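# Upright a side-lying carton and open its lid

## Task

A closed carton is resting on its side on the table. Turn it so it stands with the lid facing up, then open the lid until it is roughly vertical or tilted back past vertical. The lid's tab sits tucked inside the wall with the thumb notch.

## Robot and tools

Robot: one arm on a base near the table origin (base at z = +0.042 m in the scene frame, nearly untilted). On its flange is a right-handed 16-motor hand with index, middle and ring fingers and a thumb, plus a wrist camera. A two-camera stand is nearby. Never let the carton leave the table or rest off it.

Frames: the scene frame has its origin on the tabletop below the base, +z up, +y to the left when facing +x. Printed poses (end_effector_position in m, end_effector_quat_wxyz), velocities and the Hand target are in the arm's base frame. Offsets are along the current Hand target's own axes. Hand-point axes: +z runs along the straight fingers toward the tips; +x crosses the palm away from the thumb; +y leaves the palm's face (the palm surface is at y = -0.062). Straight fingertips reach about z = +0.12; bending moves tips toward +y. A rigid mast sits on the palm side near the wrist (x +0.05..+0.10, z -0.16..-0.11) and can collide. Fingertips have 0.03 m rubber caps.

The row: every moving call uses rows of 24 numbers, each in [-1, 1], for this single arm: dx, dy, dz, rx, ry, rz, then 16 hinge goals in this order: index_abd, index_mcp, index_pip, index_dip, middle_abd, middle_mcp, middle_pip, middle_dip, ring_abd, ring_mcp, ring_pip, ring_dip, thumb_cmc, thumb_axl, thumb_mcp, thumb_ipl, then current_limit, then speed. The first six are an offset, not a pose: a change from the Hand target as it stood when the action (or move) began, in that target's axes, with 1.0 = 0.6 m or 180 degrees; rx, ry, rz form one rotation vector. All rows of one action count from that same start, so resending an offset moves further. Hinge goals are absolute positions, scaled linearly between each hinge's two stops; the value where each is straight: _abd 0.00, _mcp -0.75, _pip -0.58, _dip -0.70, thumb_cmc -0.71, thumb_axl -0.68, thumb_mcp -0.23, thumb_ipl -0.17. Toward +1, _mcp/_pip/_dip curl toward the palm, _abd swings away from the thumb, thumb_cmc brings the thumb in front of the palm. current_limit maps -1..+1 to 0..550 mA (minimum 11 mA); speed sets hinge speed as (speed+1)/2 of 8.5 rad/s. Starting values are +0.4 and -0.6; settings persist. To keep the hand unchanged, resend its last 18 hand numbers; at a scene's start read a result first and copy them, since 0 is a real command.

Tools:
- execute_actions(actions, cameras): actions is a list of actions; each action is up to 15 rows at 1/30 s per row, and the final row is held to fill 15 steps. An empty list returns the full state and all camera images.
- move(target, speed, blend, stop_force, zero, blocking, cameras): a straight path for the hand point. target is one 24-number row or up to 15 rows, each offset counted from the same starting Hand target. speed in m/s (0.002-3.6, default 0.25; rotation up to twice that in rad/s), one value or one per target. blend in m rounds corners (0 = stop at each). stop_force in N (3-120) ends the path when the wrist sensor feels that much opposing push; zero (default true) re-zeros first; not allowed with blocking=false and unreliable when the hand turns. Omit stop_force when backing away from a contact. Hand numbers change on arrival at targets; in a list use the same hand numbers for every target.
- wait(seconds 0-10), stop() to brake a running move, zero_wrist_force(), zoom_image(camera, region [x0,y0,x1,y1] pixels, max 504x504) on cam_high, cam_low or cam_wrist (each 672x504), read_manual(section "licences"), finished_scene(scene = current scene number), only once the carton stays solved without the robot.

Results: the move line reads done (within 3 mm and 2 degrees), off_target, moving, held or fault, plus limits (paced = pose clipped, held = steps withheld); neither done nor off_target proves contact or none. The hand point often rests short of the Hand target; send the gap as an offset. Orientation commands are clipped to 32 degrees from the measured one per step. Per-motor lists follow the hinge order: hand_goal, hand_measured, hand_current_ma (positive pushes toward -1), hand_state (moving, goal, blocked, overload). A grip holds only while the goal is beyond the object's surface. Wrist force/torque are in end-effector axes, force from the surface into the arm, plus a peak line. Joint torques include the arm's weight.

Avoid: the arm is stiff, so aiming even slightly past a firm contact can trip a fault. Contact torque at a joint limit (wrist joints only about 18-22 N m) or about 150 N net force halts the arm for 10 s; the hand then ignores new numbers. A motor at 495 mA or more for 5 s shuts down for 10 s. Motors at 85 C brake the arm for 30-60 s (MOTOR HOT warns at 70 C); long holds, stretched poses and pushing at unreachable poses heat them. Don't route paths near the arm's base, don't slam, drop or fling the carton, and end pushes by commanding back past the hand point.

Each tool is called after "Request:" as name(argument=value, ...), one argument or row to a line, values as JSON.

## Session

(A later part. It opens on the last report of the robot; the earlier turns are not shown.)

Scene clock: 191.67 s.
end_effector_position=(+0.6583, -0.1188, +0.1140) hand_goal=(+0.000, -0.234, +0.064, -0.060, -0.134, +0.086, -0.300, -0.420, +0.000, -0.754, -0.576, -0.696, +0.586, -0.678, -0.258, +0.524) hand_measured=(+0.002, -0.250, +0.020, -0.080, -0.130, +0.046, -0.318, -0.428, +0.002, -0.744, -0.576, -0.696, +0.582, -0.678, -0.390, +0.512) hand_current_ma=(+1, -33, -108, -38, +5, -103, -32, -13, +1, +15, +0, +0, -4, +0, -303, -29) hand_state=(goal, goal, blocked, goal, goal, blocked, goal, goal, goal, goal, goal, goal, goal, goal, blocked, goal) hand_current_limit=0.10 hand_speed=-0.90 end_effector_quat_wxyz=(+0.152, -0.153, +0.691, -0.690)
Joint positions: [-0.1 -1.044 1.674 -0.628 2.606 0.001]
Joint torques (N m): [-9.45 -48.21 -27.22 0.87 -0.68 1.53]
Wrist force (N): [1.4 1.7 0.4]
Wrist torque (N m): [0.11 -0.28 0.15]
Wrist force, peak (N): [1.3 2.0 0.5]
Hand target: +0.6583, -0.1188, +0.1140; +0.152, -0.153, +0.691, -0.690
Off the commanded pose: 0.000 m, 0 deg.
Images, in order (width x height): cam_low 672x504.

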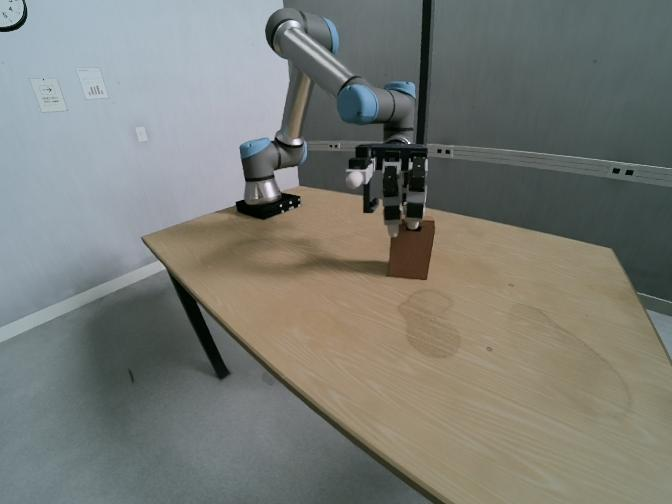

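Request:
execute_actions(
  actions=[
    [[0,0,0,0,0,0, 0.0,-0.2932,0.1270,0.0029,-0.133,0.0863,-0.2993,-0.4203,0.0,-0.754,-0.576,-0.696,0.5857,-0.678,-0.2584,0.5243,0.1,-0.9]],
    [[0,0,0,0,0,0, 0.0,-0.3452,0.1854,0.0609,-0.133,0.0863,-0.2993,-0.4203,0.0,-0.754,-0.576,-0.696,0.5857,-0.678,-0.2584,0.5243,0.1,-0.9]],
  ],
  cameras=["cam_low", "cam_high"],
)

Request:
zoom_image(
  camera="cam_low",
  region=[360, 170, 460, 290],
)

Request:
zoom_image(
  camera="cam_high",
  region=[340, 200, 480, 340],
)

Scene clock: 193.53 s.
end_effector_position=(+0.6583, -0.1188, +0.1140) hand_goal=(+0.000, -0.346, +0.186, +0.060, -0.134, +0.086, -0.300, -0.420, +0.000, -0.754, -0.576, -0.696, +0.586, -0.678, -0.258, +0.524) hand_measured=(+0.002, -0.358, +0.152, +0.046, -0.130, +0.046, -0.320, -0.430, +0.002, -0.744, -0.576, -0.696, +0.582, -0.678, -0.388, +0.512) hand_current_ma=(+1, -19, -75, -22, +5, -103, -37, -14, +1, +15, +0, +0, -4, +0, -303, -30) hand_state=(goal, goal, blocked, goal, goal, blocked, goal, goal, goal, goal, goal, goal, goal, goal, blocked, goal) hand_current_limit=0.10 hand_speed=-0.90 end_effector_quat_wxyz=(+0.152, -0.153, +0.691, -0.690)
Joint positions: [-0.1 -1.044 1.674 -0.628 2.606 0.001]
Joint torques (N m): [-8.86 -47.92 -26.71 0.44 -0.68 1.53]
Wrist force (N): [1.7 1.4 0.3]
Wrist torque (N m): [0.10 -0.29 0.17]
Wrist force, peak (N): [1.6 1.8 0.5]
Hand target: +0.6583, -0.1188, +0.1140; +0.152, -0.153, +0.691, -0.690
Off the commanded pose: 0.000 m, 0 deg.
Images, in order (width x height): cam_high 672x504, cam_low 672x504.

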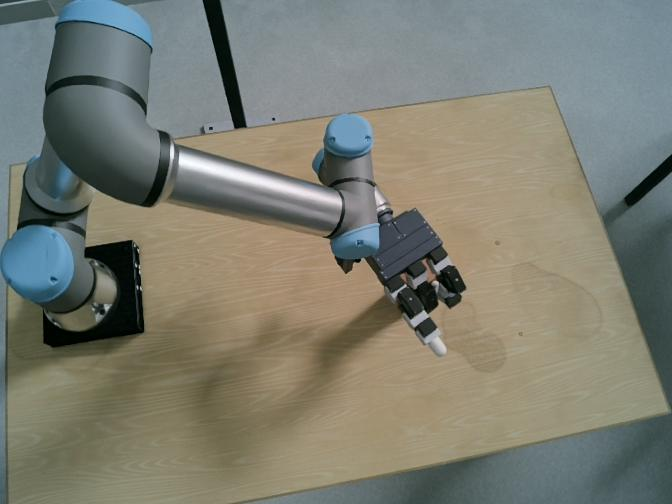

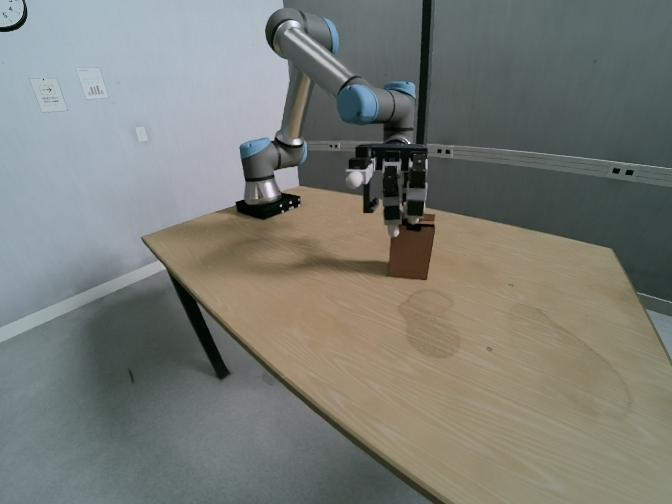

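Scaled by 4.200 from the camera's 672x504 image, which has a finer 960x720 frame.

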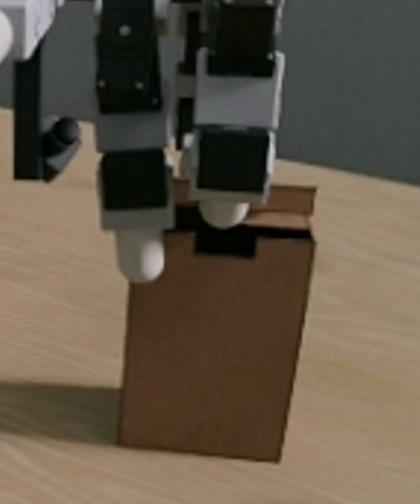

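Scaled by 3.600 from the camera's 672x504 image, which has a finer 960x720 frame.

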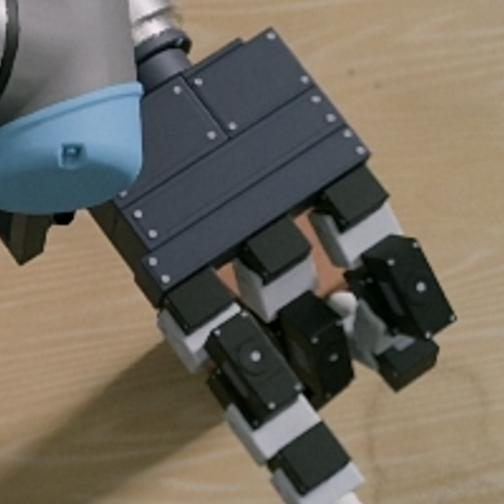

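Request:
execute_actions(
  actions=[
    [[0,0,0,0,0,0, 0.0,-0.4726,0.3562,0.2304,-0.133,0.0863,-0.2993,-0.4203,0.0,-0.754,-0.576,-0.696,0.5857,-0.678,-0.2584,0.5243,0.1,-0.9]],
    [[0,0,0,0,0,0, 0.0,-0.4726,0.3562,0.2304,-0.133,0.0863,-0.2993,-0.4203,0.0,-0.754,-0.576,-0.696,0.5857,-0.678,-0.2584,0.5243,0.1,-0.9]],
    [[0,0,0,0,0,0, 0.0,-0.5205,0.4715,0.3449,-0.133,0.0863,-0.2993,-0.4203,0.0,-0.754,-0.576,-0.696,0.5857,-0.678,-0.2584,0.5243,0.1,-0.9]],
  ],
  cameras=["cam_low", "cam_high"],
)

Request:
zoom_image(
  camera="cam_low",
  region=[360, 170, 460, 290],
)

Request:
zoom_image(
  camera="cam_high",
  region=[340, 200, 480, 340],
)

Scene clock: 199.40 s.
end_effector_position=(+0.6583, -0.1188, +0.1140) hand_goal=(+0.000, -0.520, +0.472, +0.344, -0.134, +0.086, -0.300, -0.420, +0.000, -0.754, -0.576, -0.696, +0.586, -0.678, -0.258, +0.524) hand_measured=(+0.002, -0.516, +0.468, +0.342, -0.112, +0.040, -0.334, -0.438, +0.002, -0.744, -0.576, -0.696, +0.562, -0.686, -0.338, +0.508) hand_current_ma=(+1, +6, -6, -2, +37, -126, -80, -33, +1, +15, +0, +0, -52, -14, -302, -43) hand_state=(goal, goal, goal, goal, blocked, blocked, blocked, goal, goal, goal, goal, goal, blocked, goal, blocked, goal) hand_current_limit=0.10 hand_speed=-0.90 end_effector_quat_wxyz=(+0.152, -0.153, +0.691, -0.690)
Joint positions: [-0.1 -1.044 1.674 -0.628 2.606 0.001]
Joint torques (N m): [-8.3 -47.61 -25.92 -0.84 -0.5 1.45]
Wrist force (N): [1.3 2.8 0.9]
Wrist torque (N m): [0.15 -0.29 0.16]
Wrist force, peak (N): [1.3 2.8 1.0]
Hand target: +0.6583, -0.1188, +0.1140; +0.152, -0.153, +0.691, -0.690
Off the commanded pose: 0.000 m, 0 deg.
Images, in order (width x height): cam_high 672x504, cam_low 672x504.

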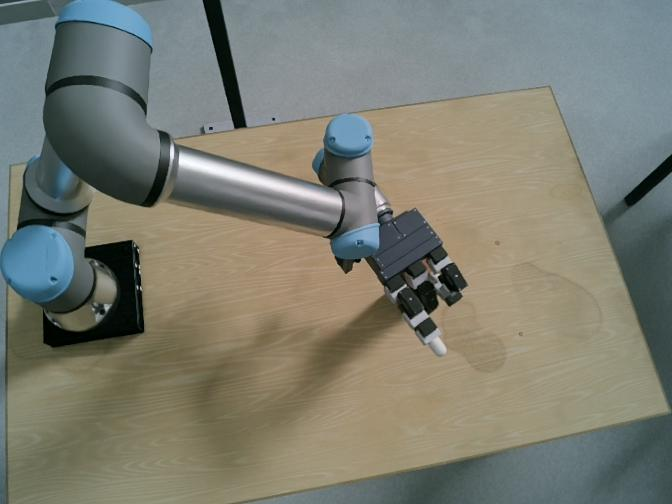

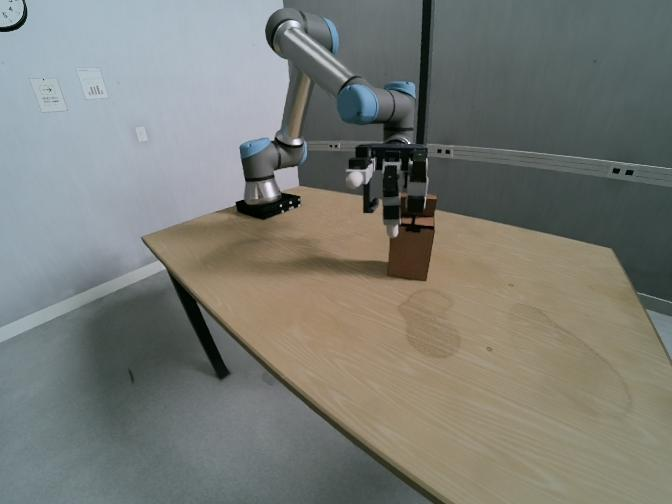

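Scaled by 4.200 from the camera's 672x504 image, which has a finer 960x720 frame.

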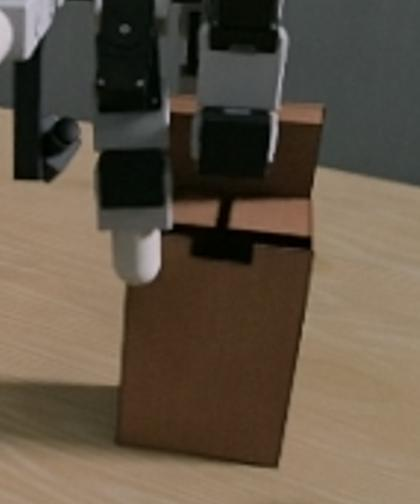

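Scaled by 3.600 from the camera's 672x504 image, which has a finer 960x720 frame.

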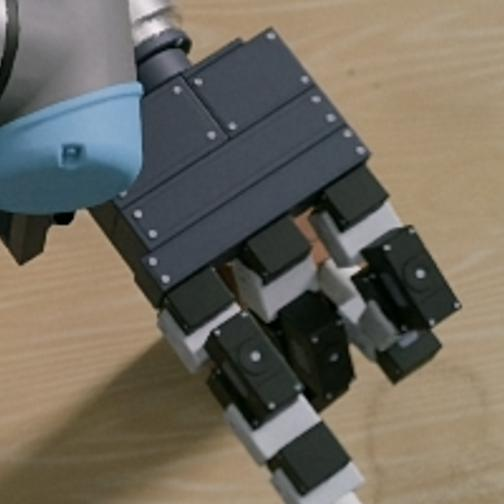

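Request:
zoom_image(
  camera="cam_low",
  region=[385, 185, 445, 245],
)

Request:
zoom_image(
  camera="cam_high",
  region=[400, 240, 460, 310],
)

Scaled by 8.400 from the camera's 672x504 image, which has a finer 960x720 frame.

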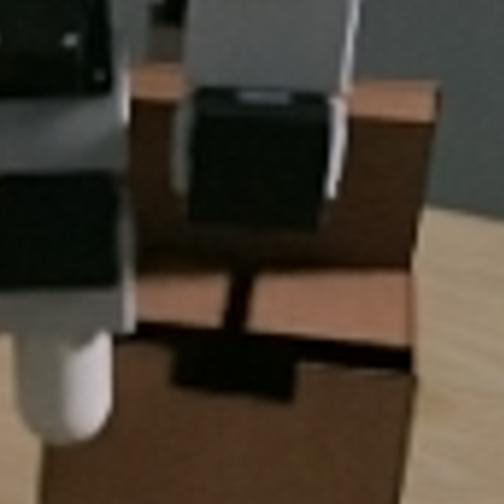

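Scaled by 7.200 from the camera's 672x504 image, which has a finer 960x720 frame.

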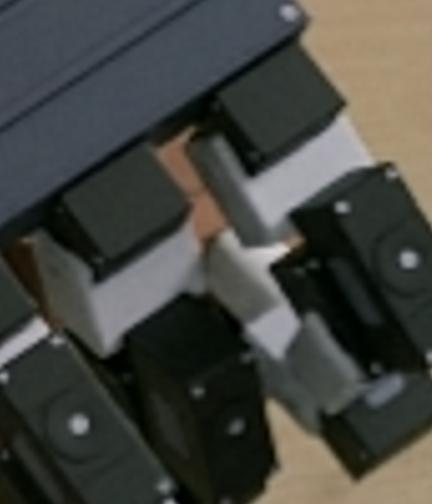

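Request:
execute_actions(
  actions=[
    [[0,0,0,0,0,0, 0.0,-0.754,0.4,0.3,-0.125,0.045,-0.325,-0.435,0.0,-0.754,-0.576,-0.696,0.575,-0.678,-0.335,0.515,0.1,-0.85]],
    [[0,0,0,0,0,0, 0.0,-0.754,-0.576,-0.696,-0.125,-0.35,-0.325,-0.435,0.0,-0.754,-0.576,-0.696,0.575,-0.678,-0.70,0.515,0.1,-0.85]],
    [[0,0,0,0,0,0, 0.0,-0.754,-0.576,-0.696,-0.125,-0.35,-0.325,-0.435,0.0,-0.754,-0.576,-0.696,0.575,-0.678,-0.70,0.515,0.1,-0.85]],
  ],
  cameras=["cam_low", "cam_high"],
)

Request:
zoom_image(
  camera="cam_low",
  region=[360, 170, 460, 290],
)

Request:
zoom_image(
  camera="cam_high",
  region=[340, 200, 480, 340],
)

Scene clock: 206.33 s.
end_effector_position=(+0.6583, -0.1188, +0.1140) hand_goal=(+0.000, -0.754, -0.576, -0.696, -0.126, -0.350, -0.326, -0.436, +0.000, -0.754, -0.576, -0.696, +0.574, -0.678, -0.700, +0.514) hand_measured=(+0.002, -0.736, -0.568, -0.692, -0.122, -0.332, -0.326, -0.438, +0.002, -0.744, -0.576, -0.696, +0.572, -0.680, -0.694, +0.512) hand_current_ma=(+1, +36, +12, +3, +3, +35, -1, -3, +1, +15, +0, +0, -2, -3, +9, -4) hand_state=(goal, goal, goal, goal, goal, goal, goal, goal, goal, goal, goal, goal, goal, goal, goal, goal) hand_current_limit=0.10 hand_speed=-0.85 end_effector_quat_wxyz=(+0.152, -0.153, +0.691, -0.690)
Joint positions: [-0.1 -1.044 1.674 -0.628 2.606 0.001]
Joint torques (N m): [-8.02 -44.96 -25.04 -2.07 -0.38 1.46]
Wrist force (N): [1.3 2.5 1.0]
Wrist torque (N m): [0.13 -0.28 0.16]
Wrist force, peak (N): [1.4 2.8 0.9]
Hand target: +0.6583, -0.1188, +0.1140; +0.152, -0.153, +0.691, -0.690
Off the commanded pose: 0.000 m, 0 deg.
Images, in order (width x height): cam_high 672x504, cam_low 672x504.

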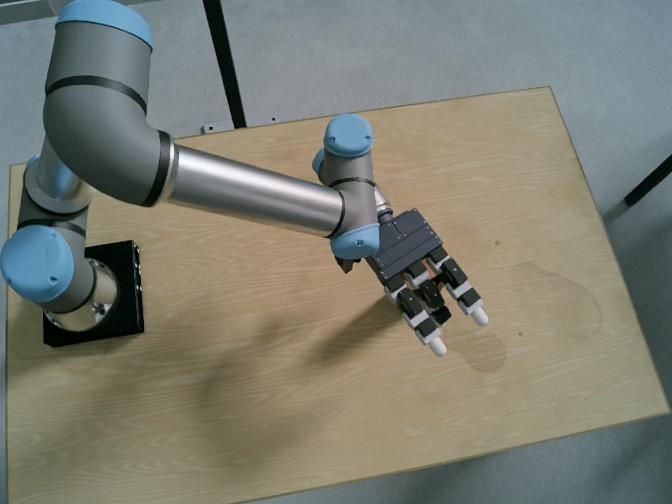

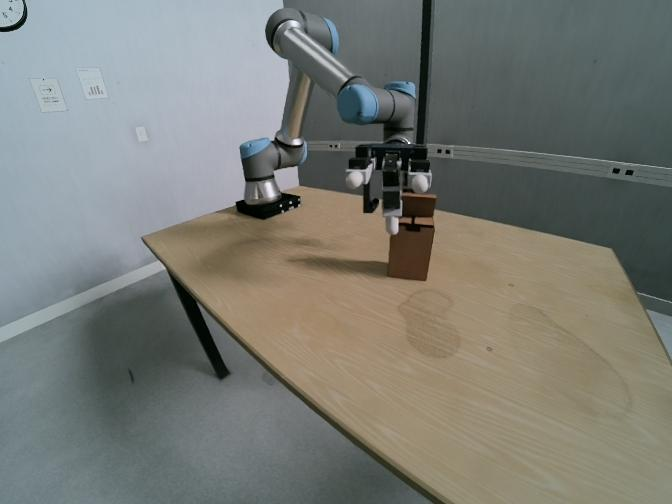

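Scaled by 4.200 from the camera's 672x504 image, which has a finer 960x720 frame.

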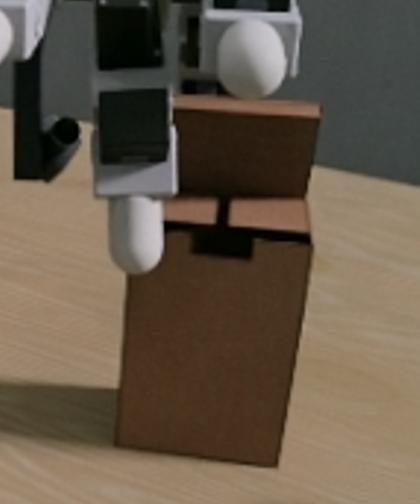

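Scaled by 3.600 from the camera's 672x504 image, which has a finer 960x720 frame.

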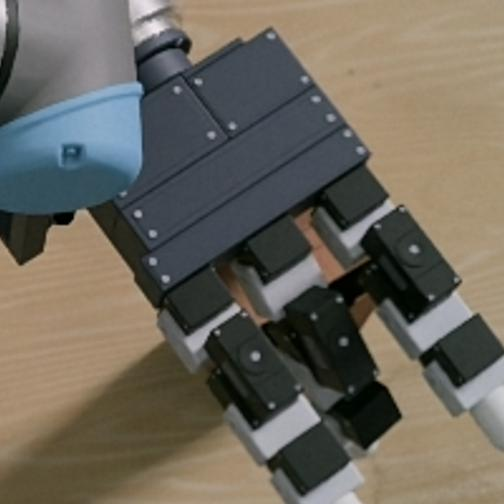

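Request:
move(
  target=[
    [0,-0.1667,0,0,0,0, 0.0,-0.754,-0.576,-0.696,-0.125,-0.35,-0.325,-0.435,0.0,-0.754,-0.576,-0.696,0.575,-0.678,-0.70,0.515,0.1,-0.85],
    [-0.05,-0.3,-0.15,0,0,0, 0.0,-0.754,-0.576,-0.696,-0.125,-0.35,-0.325,-0.435,0.0,-0.754,-0.576,-0.696,0.575,-0.678,-0.70,0.515,0.1,-0.85],
  ],
  speed=[0.1, 0.25],
  blend=[0.02, 0],
  cameras=["cam_low", "cam_high"],
)

Request:
zoom_image(
  camera="cam_low",
  region=[360, 170, 460, 290],
)

Request:
zoom_image(
  camera="cam_high",
  region=[360, 210, 480, 330],
)

Scene clock: 211.00 s.
end_effector_position=(+0.6478, -0.0247, +0.2940) hand_goal=(+0.000, -0.754, -0.576, -0.696, -0.126, -0.350, -0.326, -0.436, +0.000, -0.754, -0.576, -0.696, +0.574, -0.678, -0.700, +0.514) hand_measured=(+0.002, -0.736, -0.568, -0.692, -0.122, -0.332, -0.326, -0.438, +0.000, -0.744, -0.576, -0.696, +0.572, -0.680, -0.696, +0.512) hand_current_ma=(+1, +36, +11, +3, +3, +33, -1, -3, +1, +15, +0, +0, -1, -3, +7, -4) hand_state=(goal, goal, goal, goal, goal, goal, goal, goal, goal, goal, goal, goal, goal, goal, goal, goal) hand_current_limit=0.10 hand_speed=-0.85 end_effector_quat_wxyz=(+0.152, -0.153, +0.691, -0.690)
Joint positions: [0.076 -1.19 1.39 -0.197 2.782 0.002]
Joint torques (N m): [11.71 -24.91 -31.03 1.42 1.1 1.95]
Wrist force (N): [1.4 2.6 0.7]
Wrist torque (N m): [0.15 -0.28 0.20]
Wrist force, peak (N): [1.9 2.7 1.6]
Hand target: +0.6478, -0.0247, +0.2940; +0.152, -0.153, +0.691, -0.690
Off the commanded pose: 0.000 m, 0 deg.
move: done
Images, in order (width x height): cam_high 672x504, cam_low 672x504.

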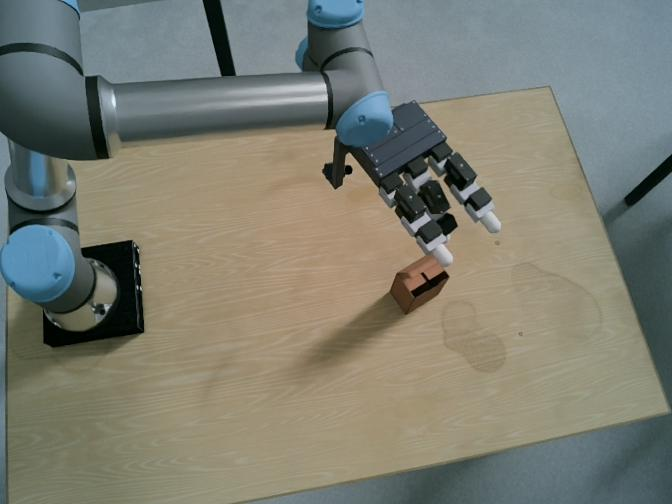

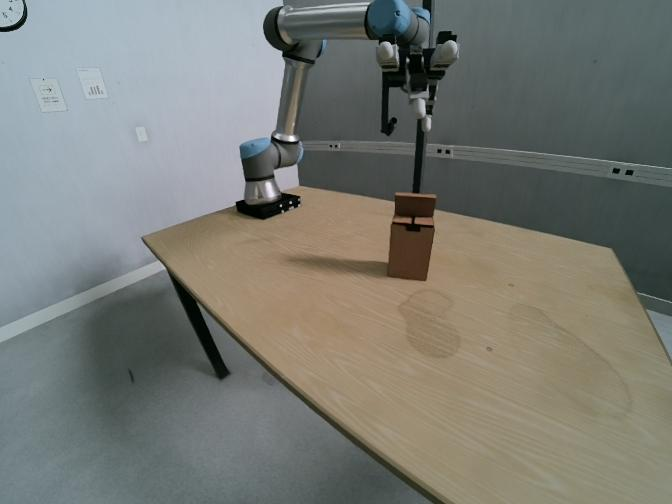

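Scaled by 4.200 from the camera's 672x504 image, which has a finer 960x720 frame.

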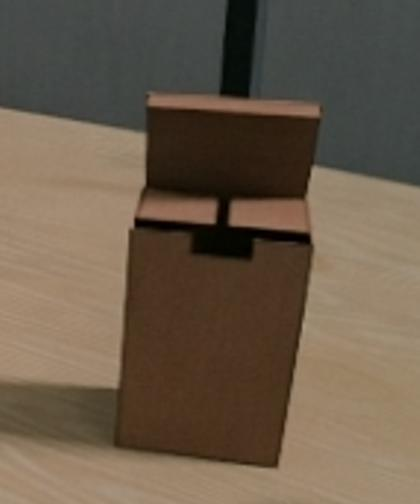

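Scaled by 4.200 from the camera's 672x504 image, which has a finer 960x720 frame.

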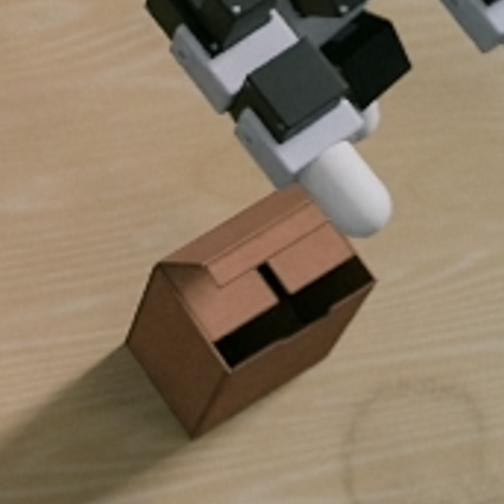

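Request:
zoom_image(
  camera="cam_high",
  region=[385, 245, 455, 320],
)

Request:
zoom_image(
  camera="cam_low",
  region=[385, 188, 440, 240],
)

Scaled by 6.720 from the camera's 672x504 image, which has a finer 960x720 frame.

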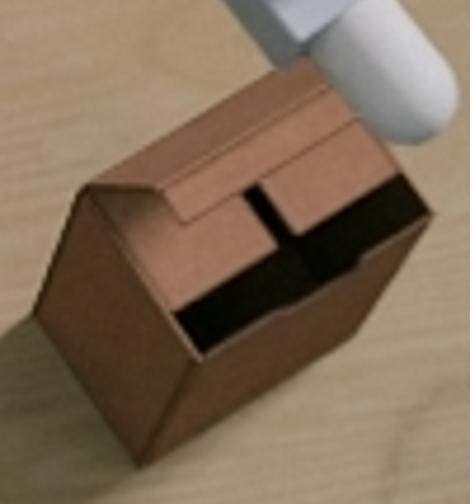

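Scaled by 9.164 from the camera's 672x504 image, which has a finer 960x720 frame.

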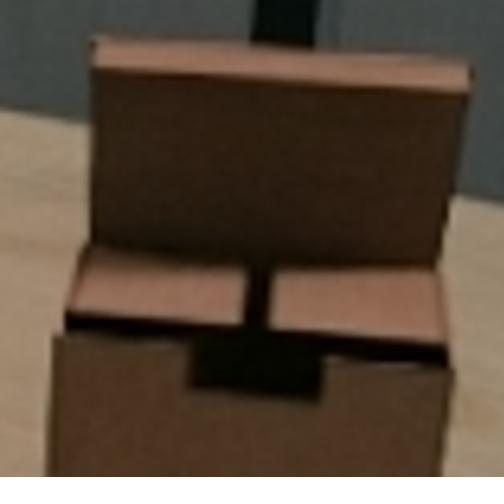

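Request:
move(
  target=[0.05,0.1333,0.15,0,0,0, 0.0,-0.754,-0.576,-0.696,-0.133,-0.35,-0.2993,-0.4203,0.0,-0.754,-0.576,-0.696,0.5857,-0.678,-0.70,0.5243,0.1,-0.85],
  speed=0.3,
)

Request:
move(
  target=[0,0.1667,0,0,0,0, 0.0,-0.754,-0.576,-0.696,-0.133,-0.35,-0.2993,-0.4203,0.0,-0.754,-0.576,-0.696,0.5857,-0.678,-0.70,0.5243,0.1,-0.85],
  speed=0.1,
  stop_force=5,
)

Request:
execute_actions(
  actions=[
    [[0,0,0,0,0,0, 0.0,-0.754,0.4,0.3,-0.133,-0.05,-0.2993,-0.4203,0.0,-0.754,-0.576,-0.696,0.5857,-0.678,-0.4270,0.5243,0.1,-0.8]],
    [[0,0,0,0,0,0, 0.0,-0.5205,0.4715,0.3449,-0.133,0.0863,-0.2993,-0.4203,0.0,-0.754,-0.576,-0.696,0.5857,-0.678,-0.2584,0.5243,0.1,-0.85]],
    [[0,0,0,0,0,0, 0.0,-0.5205,0.4715,0.3449,-0.133,0.0863,-0.2993,-0.4203,0.0,-0.754,-0.576,-0.696,0.5857,-0.678,-0.2584,0.5243,0.1,-0.85]],
  ],
  cameras=["cam_low"],
)

Request:
zoom_image(
  camera="cam_low",
  region=[360, 170, 460, 290],
)

Scene clock: 217.27 s.
end_effector_position=(+0.6585, -0.1188, +0.2140) hand_goal=(+0.000, -0.754, -0.576, -0.696, -0.134, -0.350, -0.300, -0.420, +0.000, -0.754, -0.576, -0.696, +0.586, -0.678, -0.700, +0.524) hand_measured=(+0.002, -0.736, -0.568, -0.692, -0.132, -0.334, -0.302, -0.422, +0.000, -0.744, -0.576, -0.696, +0.584, -0.680, -0.696, +0.522) hand_current_ma=(+1, +36, +10, +3, +2, +32, -1, -3, +1, +15, +0, +0, -2, -3, +7, -4) hand_state=(goal, goal, goal, goal, goal, goal, goal, goal, goal, goal, goal, goal, goal, goal, goal, goal) hand_current_limit=0.10 hand_speed=-0.85 end_effector_quat_wxyz=(+0.152, -0.153, +0.691, -0.690)
Joint positions: [-0.1 -1.16 1.561 -0.399 2.606 0.001]
Joint torques (N m): [-9.43 -26.12 -11.71 -3.04 -1.28 -1.57]
Wrist force (N): [1.1 2.4 0.9]
Wrist torque (N m): [0.11 -0.26 0.06]
Wrist force, peak (N): [1.7 3.5 1.8]
Hand target: +0.6585, -0.1189, +0.2140; +0.152, -0.153, +0.691, -0.690
Off the commanded pose: 0.000 m, 0 deg.
move: done

Scene clock: 219.37 s.
end_effector_position=(+0.6583, -0.1188, +0.1140) hand_goal=(+0.000, -0.754, -0.576, -0.696, -0.134, -0.350, -0.300, -0.420, +0.000, -0.754, -0.576, -0.696, +0.586, -0.678, -0.700, +0.524) hand_measured=(+0.002, -0.736, -0.568, -0.692, -0.132, -0.334, -0.300, -0.422, +0.000, -0.744, -0.576, -0.696, +0.584, -0.680, -0.696, +0.522) hand_current_ma=(+1, +36, +10, +3, +2, +32, -1, -3, +1, +15, +0, +0, -2, -3, +7, -4) hand_state=(goal, goal, goal, goal, goal, goal, goal, goal, goal, goal, goal, goal, goal, goal, goal, goal) hand_current_limit=0.10 hand_speed=-0.85 end_effector_quat_wxyz=(+0.152, -0.153, +0.691, -0.690)
Joint positions: [-0.1 -1.044 1.674 -0.628 2.606 0.001]
Joint torques (N m): [9.76 -27.74 -10.67 -2.93 -1.06 -1.53]
Wrist force (N): [1.2 2.3 1.0]
Wrist torque (N m): [0.10 -0.28 0.07]
Wrist force, peak (N): [1.3 3.1 1.0]
Hand target: +0.6583, -0.1188, +0.1140; +0.152, -0.153, +0.691, -0.690
Off the commanded pose: 0.000 m, 0 deg.
move: done

Scene clock: 221.43 s.
end_effector_position=(+0.6583, -0.1188, +0.1140) hand_goal=(+0.000, -0.520, +0.472, +0.344, -0.134, +0.086, -0.300, -0.420, +0.000, -0.754, -0.576, -0.696, +0.586, -0.678, -0.258, +0.524) hand_measured=(+0.002, -0.514, +0.468, +0.340, -0.120, +0.026, -0.332, -0.434, +0.000, -0.744, -0.576, -0.696, +0.568, -0.684, -0.322, +0.508) hand_current_ma=(+1, +8, -5, -4, +21, -177, -72, -22, +1, +15, +0, +0, -31, -8, -254, -38) hand_state=(goal, goal, goal, goal, goal, blocked, blocked, goal, goal, goal, goal, goal, goal, goal, blocked, goal) hand_current_limit=0.10 hand_speed=-0.85 end_effector_quat_wxyz=(+0.152, -0.153, +0.691, -0.690)
Joint positions: [-0.1 -1.044 1.674 -0.628 2.606 0.001]
Joint torques (N m): [9.56 -28.6 -11.1 -2.42 -1.02 -1.48]
Wrist force (N): [1.3 1.7 1.2]
Wrist torque (N m): [0.20 -0.28 0.03]
Wrist force, peak (N): [1.3 2.6 1.0]
Hand target: +0.6583, -0.1188, +0.1140; +0.152, -0.153, +0.691, -0.690
Off the commanded pose: 0.000 m, 0 deg.
Images, in order (width x height): cam_low 672x504.

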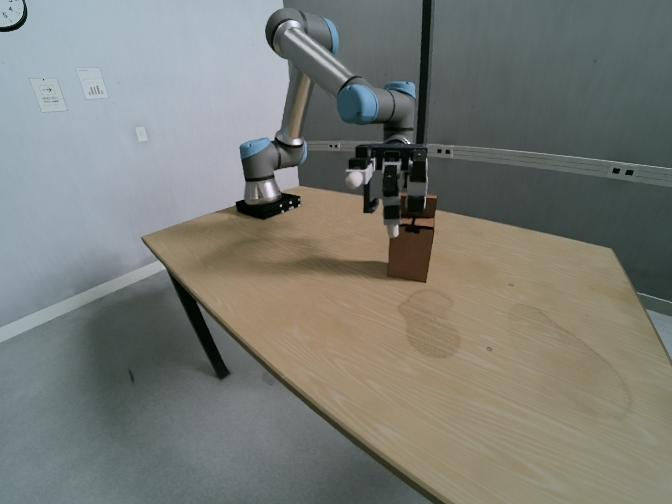

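Scaled by 4.200 from the camera's 672x504 image, which has a finer 960x720 frame.

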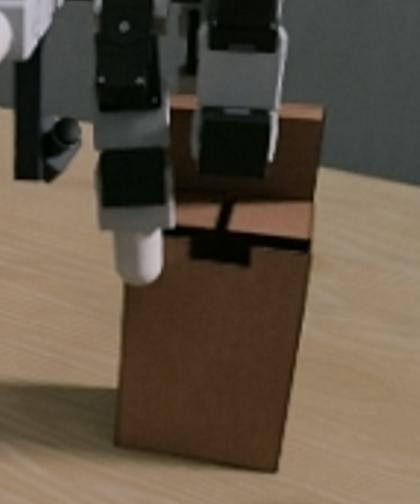

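Request:
execute_actions(
  actions=[
    [[0,0,0,0,0,0, 0.0,-0.1918,0.4394,0.3130,-0.133,0.0863,-0.2993,-0.4203,0.0,-0.754,-0.576,-0.696,0.5857,-0.678,-0.2584,0.5243,0.1,-0.88]],
    [[0,0,0,0,0,0, 0.0,0.0,0.3869,0.2609,-0.133,0.0863,-0.2993,-0.4203,0.0,-0.754,-0.576,-0.696,0.5857,-0.678,-0.2584,0.5243,0.1,-0.88]],
    [[0,0,0,0,0,0, 0.0,0.1507,0.3504,0.2246,-0.133,0.0863,-0.2993,-0.4203,0.0,-0.754,-0.576,-0.696,0.5857,-0.678,-0.2584,0.5243,0.1,-0.88]],
  ],
  cameras=["cam_low","cam_high"],
)

Request:
zoom_image(
  camera="cam_low",
  region=[360, 170, 460, 290],
)

Request:
zoom_image(
  camera="cam_high",
  region=[360, 210, 480, 330],
)

Scene clock: 223.90 s.
end_effector_position=(+0.6583, -0.1188, +0.1140) hand_goal=(+0.000, +0.150, +0.350, +0.224, -0.134, +0.086, -0.300, -0.420, +0.000, -0.754, -0.576, -0.696, +0.586, -0.678, -0.258, +0.524) hand_measured=(+0.002, +0.148, +0.350, +0.226, -0.120, +0.026, -0.332, -0.434, +0.000, -0.744, -0.576, -0.696, +0.568, -0.684, -0.322, +0.508) hand_current_ma=(+1, -1, +0, +1, +21, -177, -72, -22, +1, +15, +0, +0, -32, -8, -253, -39) hand_state=(goal, goal, goal, goal, goal, blocked, blocked, goal, goal, goal, goal, goal, goal, goal, blocked, goal) hand_current_limit=0.10 hand_speed=-0.88 end_effector_quat_wxyz=(+0.152, -0.153, +0.691, -0.690)
Joint positions: [-0.1 -1.044 1.674 -0.628 2.606 0.001]
Joint torques (N m): [9.43 -28.55 -11.67 -1.78 -0.91 -1.51]
Wrist force (N): [1.3 1.5 1.2]
Wrist torque (N m): [0.21 -0.28 0.04]
Wrist force, peak (N): [1.3 2.0 1.3]
Hand target: +0.6583, -0.1188, +0.1140; +0.152, -0.153, +0.691, -0.690
Off the commanded pose: 0.000 m, 0 deg.
Images, in order (width x height): cam_high 672x504, cam_low 672x504.

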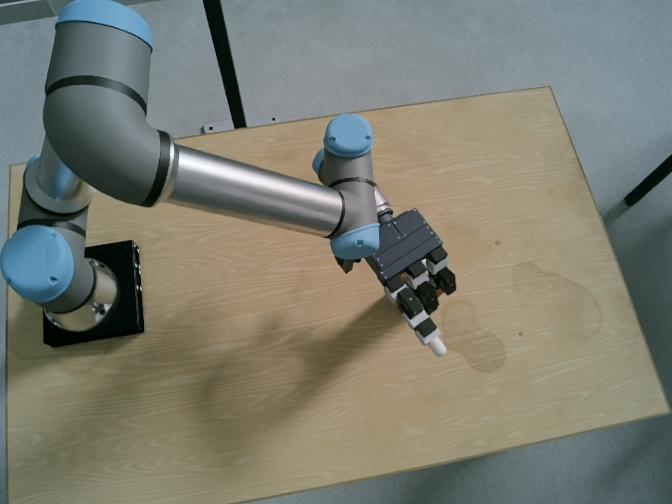

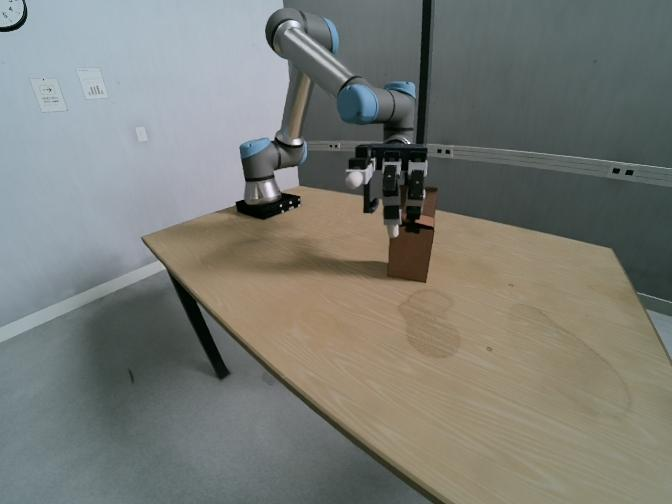

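Scaled by 4.200 from the camera's 672x504 image, which has a finer 960x720 frame.

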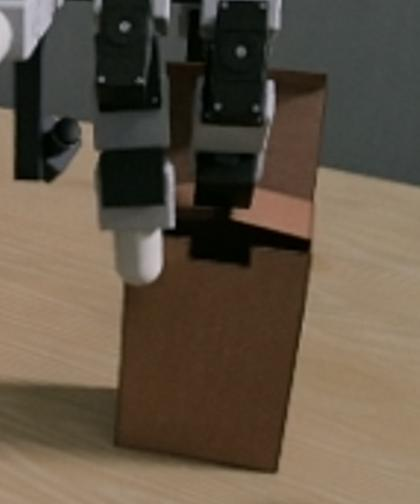

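Scaled by 4.200 from the camera's 672x504 image, which has a finer 960x720 frame.

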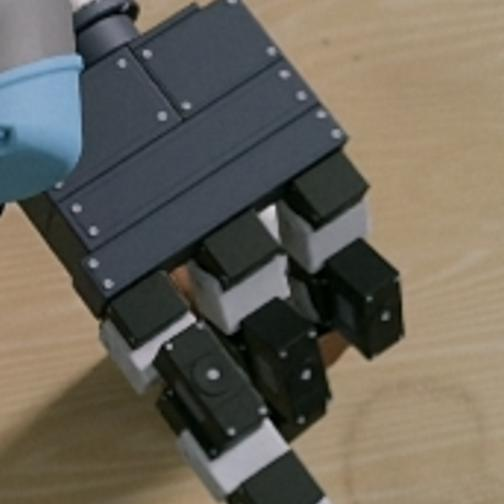

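Request:
execute_actions(
  actions=[
    [[0,0,0,0,0,0, 0.0,-0.25,0.45,0.32,-0.133,0.0863,-0.2993,-0.4203,0.0,-0.754,-0.576,-0.696,0.5857,-0.678,-0.2584,0.5243,0.1,-0.8]],
    [[0,0,0,0,0,0, 0.0,-0.754,0.4,0.3,-0.125,0.035,-0.325,-0.435,0.0,-0.754,-0.576,-0.696,0.575,-0.678,-0.32,0.515,0.1,-0.8]],
    [[0,0,0,0,0,0, 0.0,-0.754,-0.576,-0.696,-0.125,-0.35,-0.325,-0.435,0.0,-0.754,-0.576,-0.696,0.575,-0.678,-0.70,0.515,0.1,-0.85]],
    [[0,0,0,0,0,0, 0.0,-0.754,-0.576,-0.696,-0.125,-0.35,-0.325,-0.435,0.0,-0.754,-0.576,-0.696,0.575,-0.678,-0.70,0.515,0.1,-0.85]],
  ],
  cameras=["cam_low","cam_high"],
)

Request:
zoom_image(
  camera="cam_low",
  region=[360, 170, 460, 290],
)

Request:
zoom_image(
  camera="cam_high",
  region=[360, 210, 480, 330],
)

Scene clock: 228.27 s.
end_effector_position=(+0.6583, -0.1188, +0.1140) hand_goal=(+0.000, -0.754, -0.576, -0.696, -0.126, -0.350, -0.326, -0.436, +0.000, -0.754, -0.576, -0.696, +0.574, -0.678, -0.700, +0.514) hand_measured=(+0.002, -0.734, -0.568, -0.692, -0.122, -0.332, -0.326, -0.438, +0.000, -0.744, -0.576, -0.696, +0.572, -0.680, -0.694, +0.512) hand_current_ma=(+1, +39, +12, +3, +3, +35, -1, -3, +1, +15, +0, +0, -2, -3, +9, -4) hand_state=(goal, goal, goal, goal, goal, goal, goal, goal, goal, goal, goal, goal, goal, goal, goal, goal) hand_current_limit=0.10 hand_speed=-0.85 end_effector_quat_wxyz=(+0.152, -0.153, +0.691, -0.690)
Joint positions: [-0.1 -1.044 1.674 -0.628 2.606 0.001]
Joint torques (N m): [9.68 -29.72 -13.6 -0.59 -0.96 -1.59]
Wrist force (N): [1.4 2.4 0.9]
Wrist torque (N m): [0.12 -0.30 0.09]
Wrist force, peak (N): [1.4 2.5 1.1]
Hand target: +0.6583, -0.1188, +0.1140; +0.152, -0.153, +0.691, -0.690
Off the commanded pose: 0.000 m, 0 deg.
Images, in order (width x height): cam_high 672x504, cam_low 672x504.

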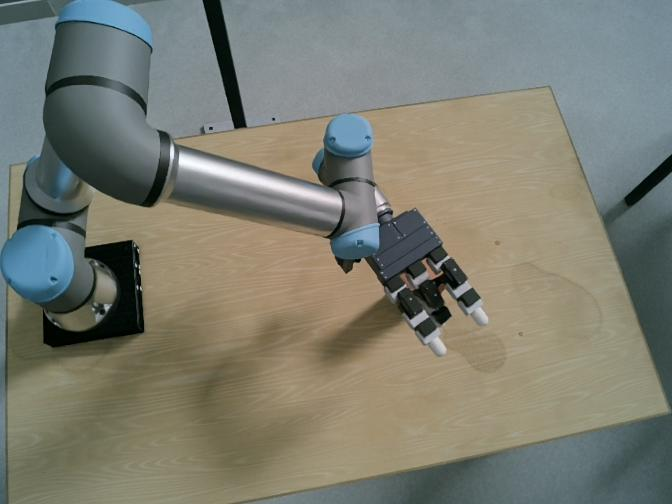

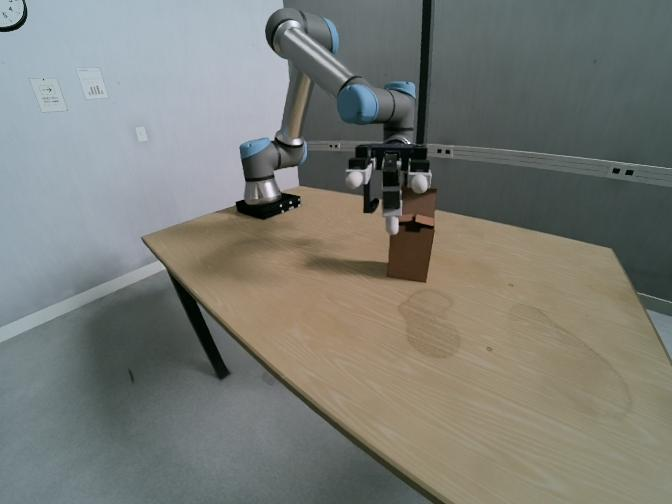

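Scaled by 4.200 from the camera's 672x504 image, which has a finer 960x720 frame.

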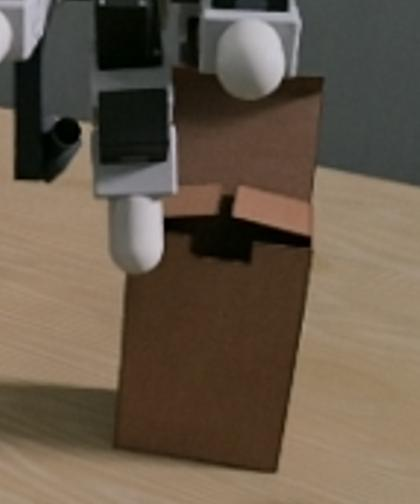

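Scaled by 4.200 from the camera's 672x504 image, which has a finer 960x720 frame.

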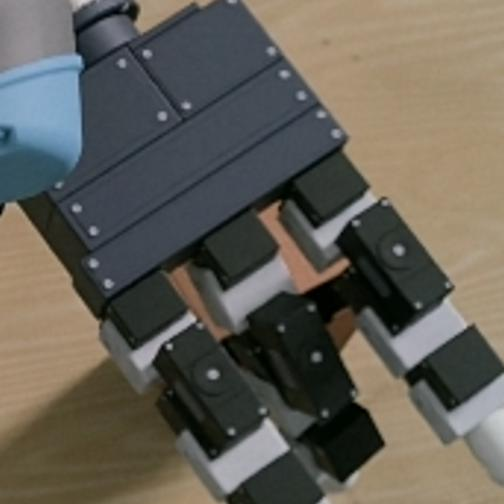

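Request:
move(
  target=[
    [0,0,-0.0333,0,0,0, 0.0,-0.754,-0.576,-0.696,-0.125,-0.35,-0.325,-0.435,0.0,-0.754,-0.576,-0.696,0.575,-0.678,-0.70,0.515,0.1,-0.85],
    [0,-0.1833,-0.0333,0,0,0, 0.0,-0.754,-0.576,-0.696,-0.125,-0.35,-0.325,-0.435,0.0,-0.754,-0.576,-0.696,0.575,-0.678,-0.70,0.515,0.1,-0.85],
    [-0.05,-0.3,-0.2,0,0,0, 0.0,-0.754,-0.576,-0.696,-0.125,-0.35,-0.325,-0.435,0.0,-0.754,-0.576,-0.696,0.575,-0.678,-0.70,0.515,0.1,-0.85],
  ],
  speed=[0.06, 0.12, 0.3],
  blend=[0.005, 0.03, 0],
  cameras=["cam_low", "cam_high"],
)

Request:
zoom_image(
  camera="cam_low",
  region=[375, 170, 445, 290],
)

Request:
zoom_image(
  camera="cam_high",
  region=[385, 235, 465, 320],
)

Scene clock: 232.37 s.
end_effector_position=(+0.6352, +0.0025, +0.2941) hand_goal=(+0.000, -0.754, -0.576, -0.696, -0.126, -0.350, -0.326, -0.436, +0.000, -0.754, -0.576, -0.696, +0.574, -0.678, -0.700, +0.514) hand_measured=(+0.002, -0.736, -0.568, -0.692, -0.122, -0.332, -0.326, -0.438, +0.000, -0.744, -0.576, -0.696, +0.572, -0.680, -0.696, +0.512) hand_current_ma=(+1, +38, +11, +3, +3, +33, +0, -3, +1, +15, +0, +0, -2, -3, +7, -4) hand_state=(goal, goal, goal, goal, goal, goal, goal, goal, goal, goal, goal, goal, goal, goal, goal, goal) hand_current_limit=0.10 hand_speed=-0.85 end_effector_quat_wxyz=(+0.152, -0.153, +0.691, -0.690)
Joint positions: [0.128 -1.196 1.399 -0.199 2.834 0.002]
Joint torques (N m): [11.83 -25.15 -29.35 1.59 1.37 2.11]
Wrist force (N): [1.2 2.5 0.8]
Wrist torque (N m): [0.13 -0.26 0.06]
Wrist force, peak (N): [1.5 3.1 0.8]
Hand target: +0.6352, +0.0025, +0.2941; +0.152, -0.153, +0.691, -0.690
Off the commanded pose: 0.000 m, 0 deg.
move: done
Images, in order (width x height): cam_high 672x504, cam_low 672x504.

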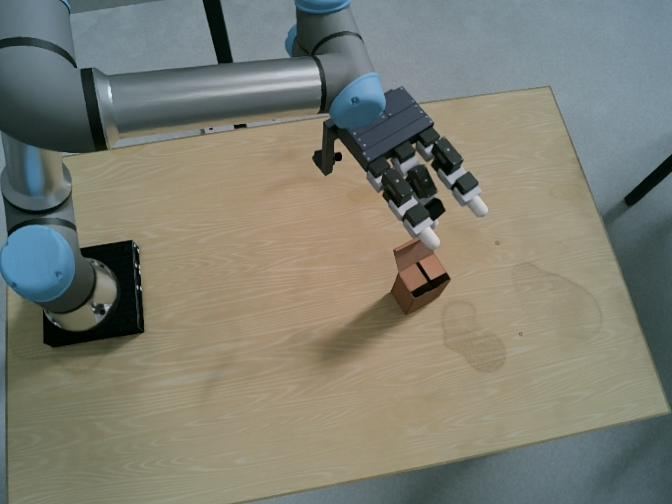

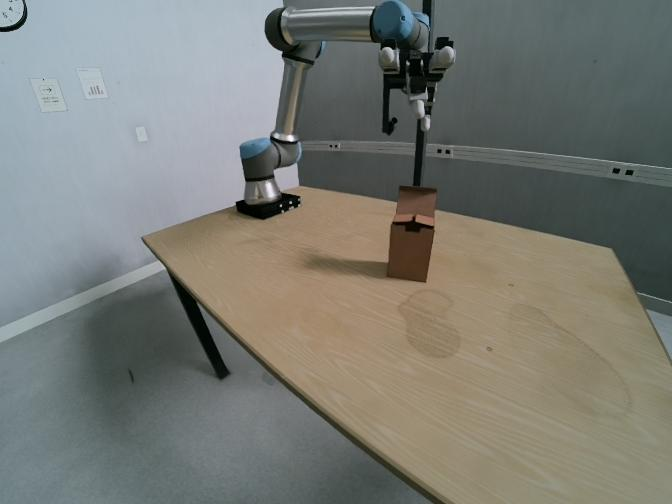

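Scaled by 4.200 from the camera's 672x504 image, which has a finer 960x720 frame.

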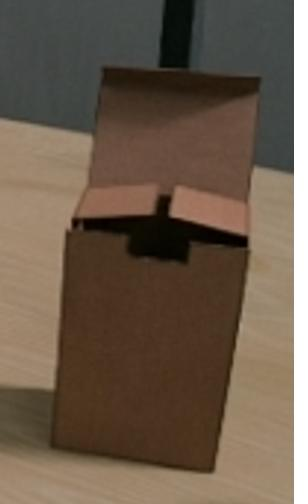

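Scaled by 5.929 from the camera's 672x504 image, which has a finer 960x720 frame.

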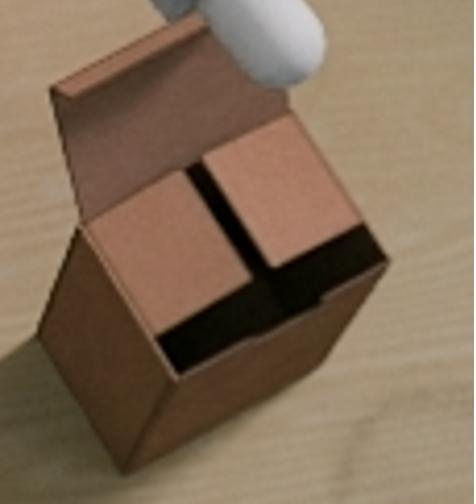

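Request:
finished_scene(
  scene=1,
)

The scene is finished: the task was done.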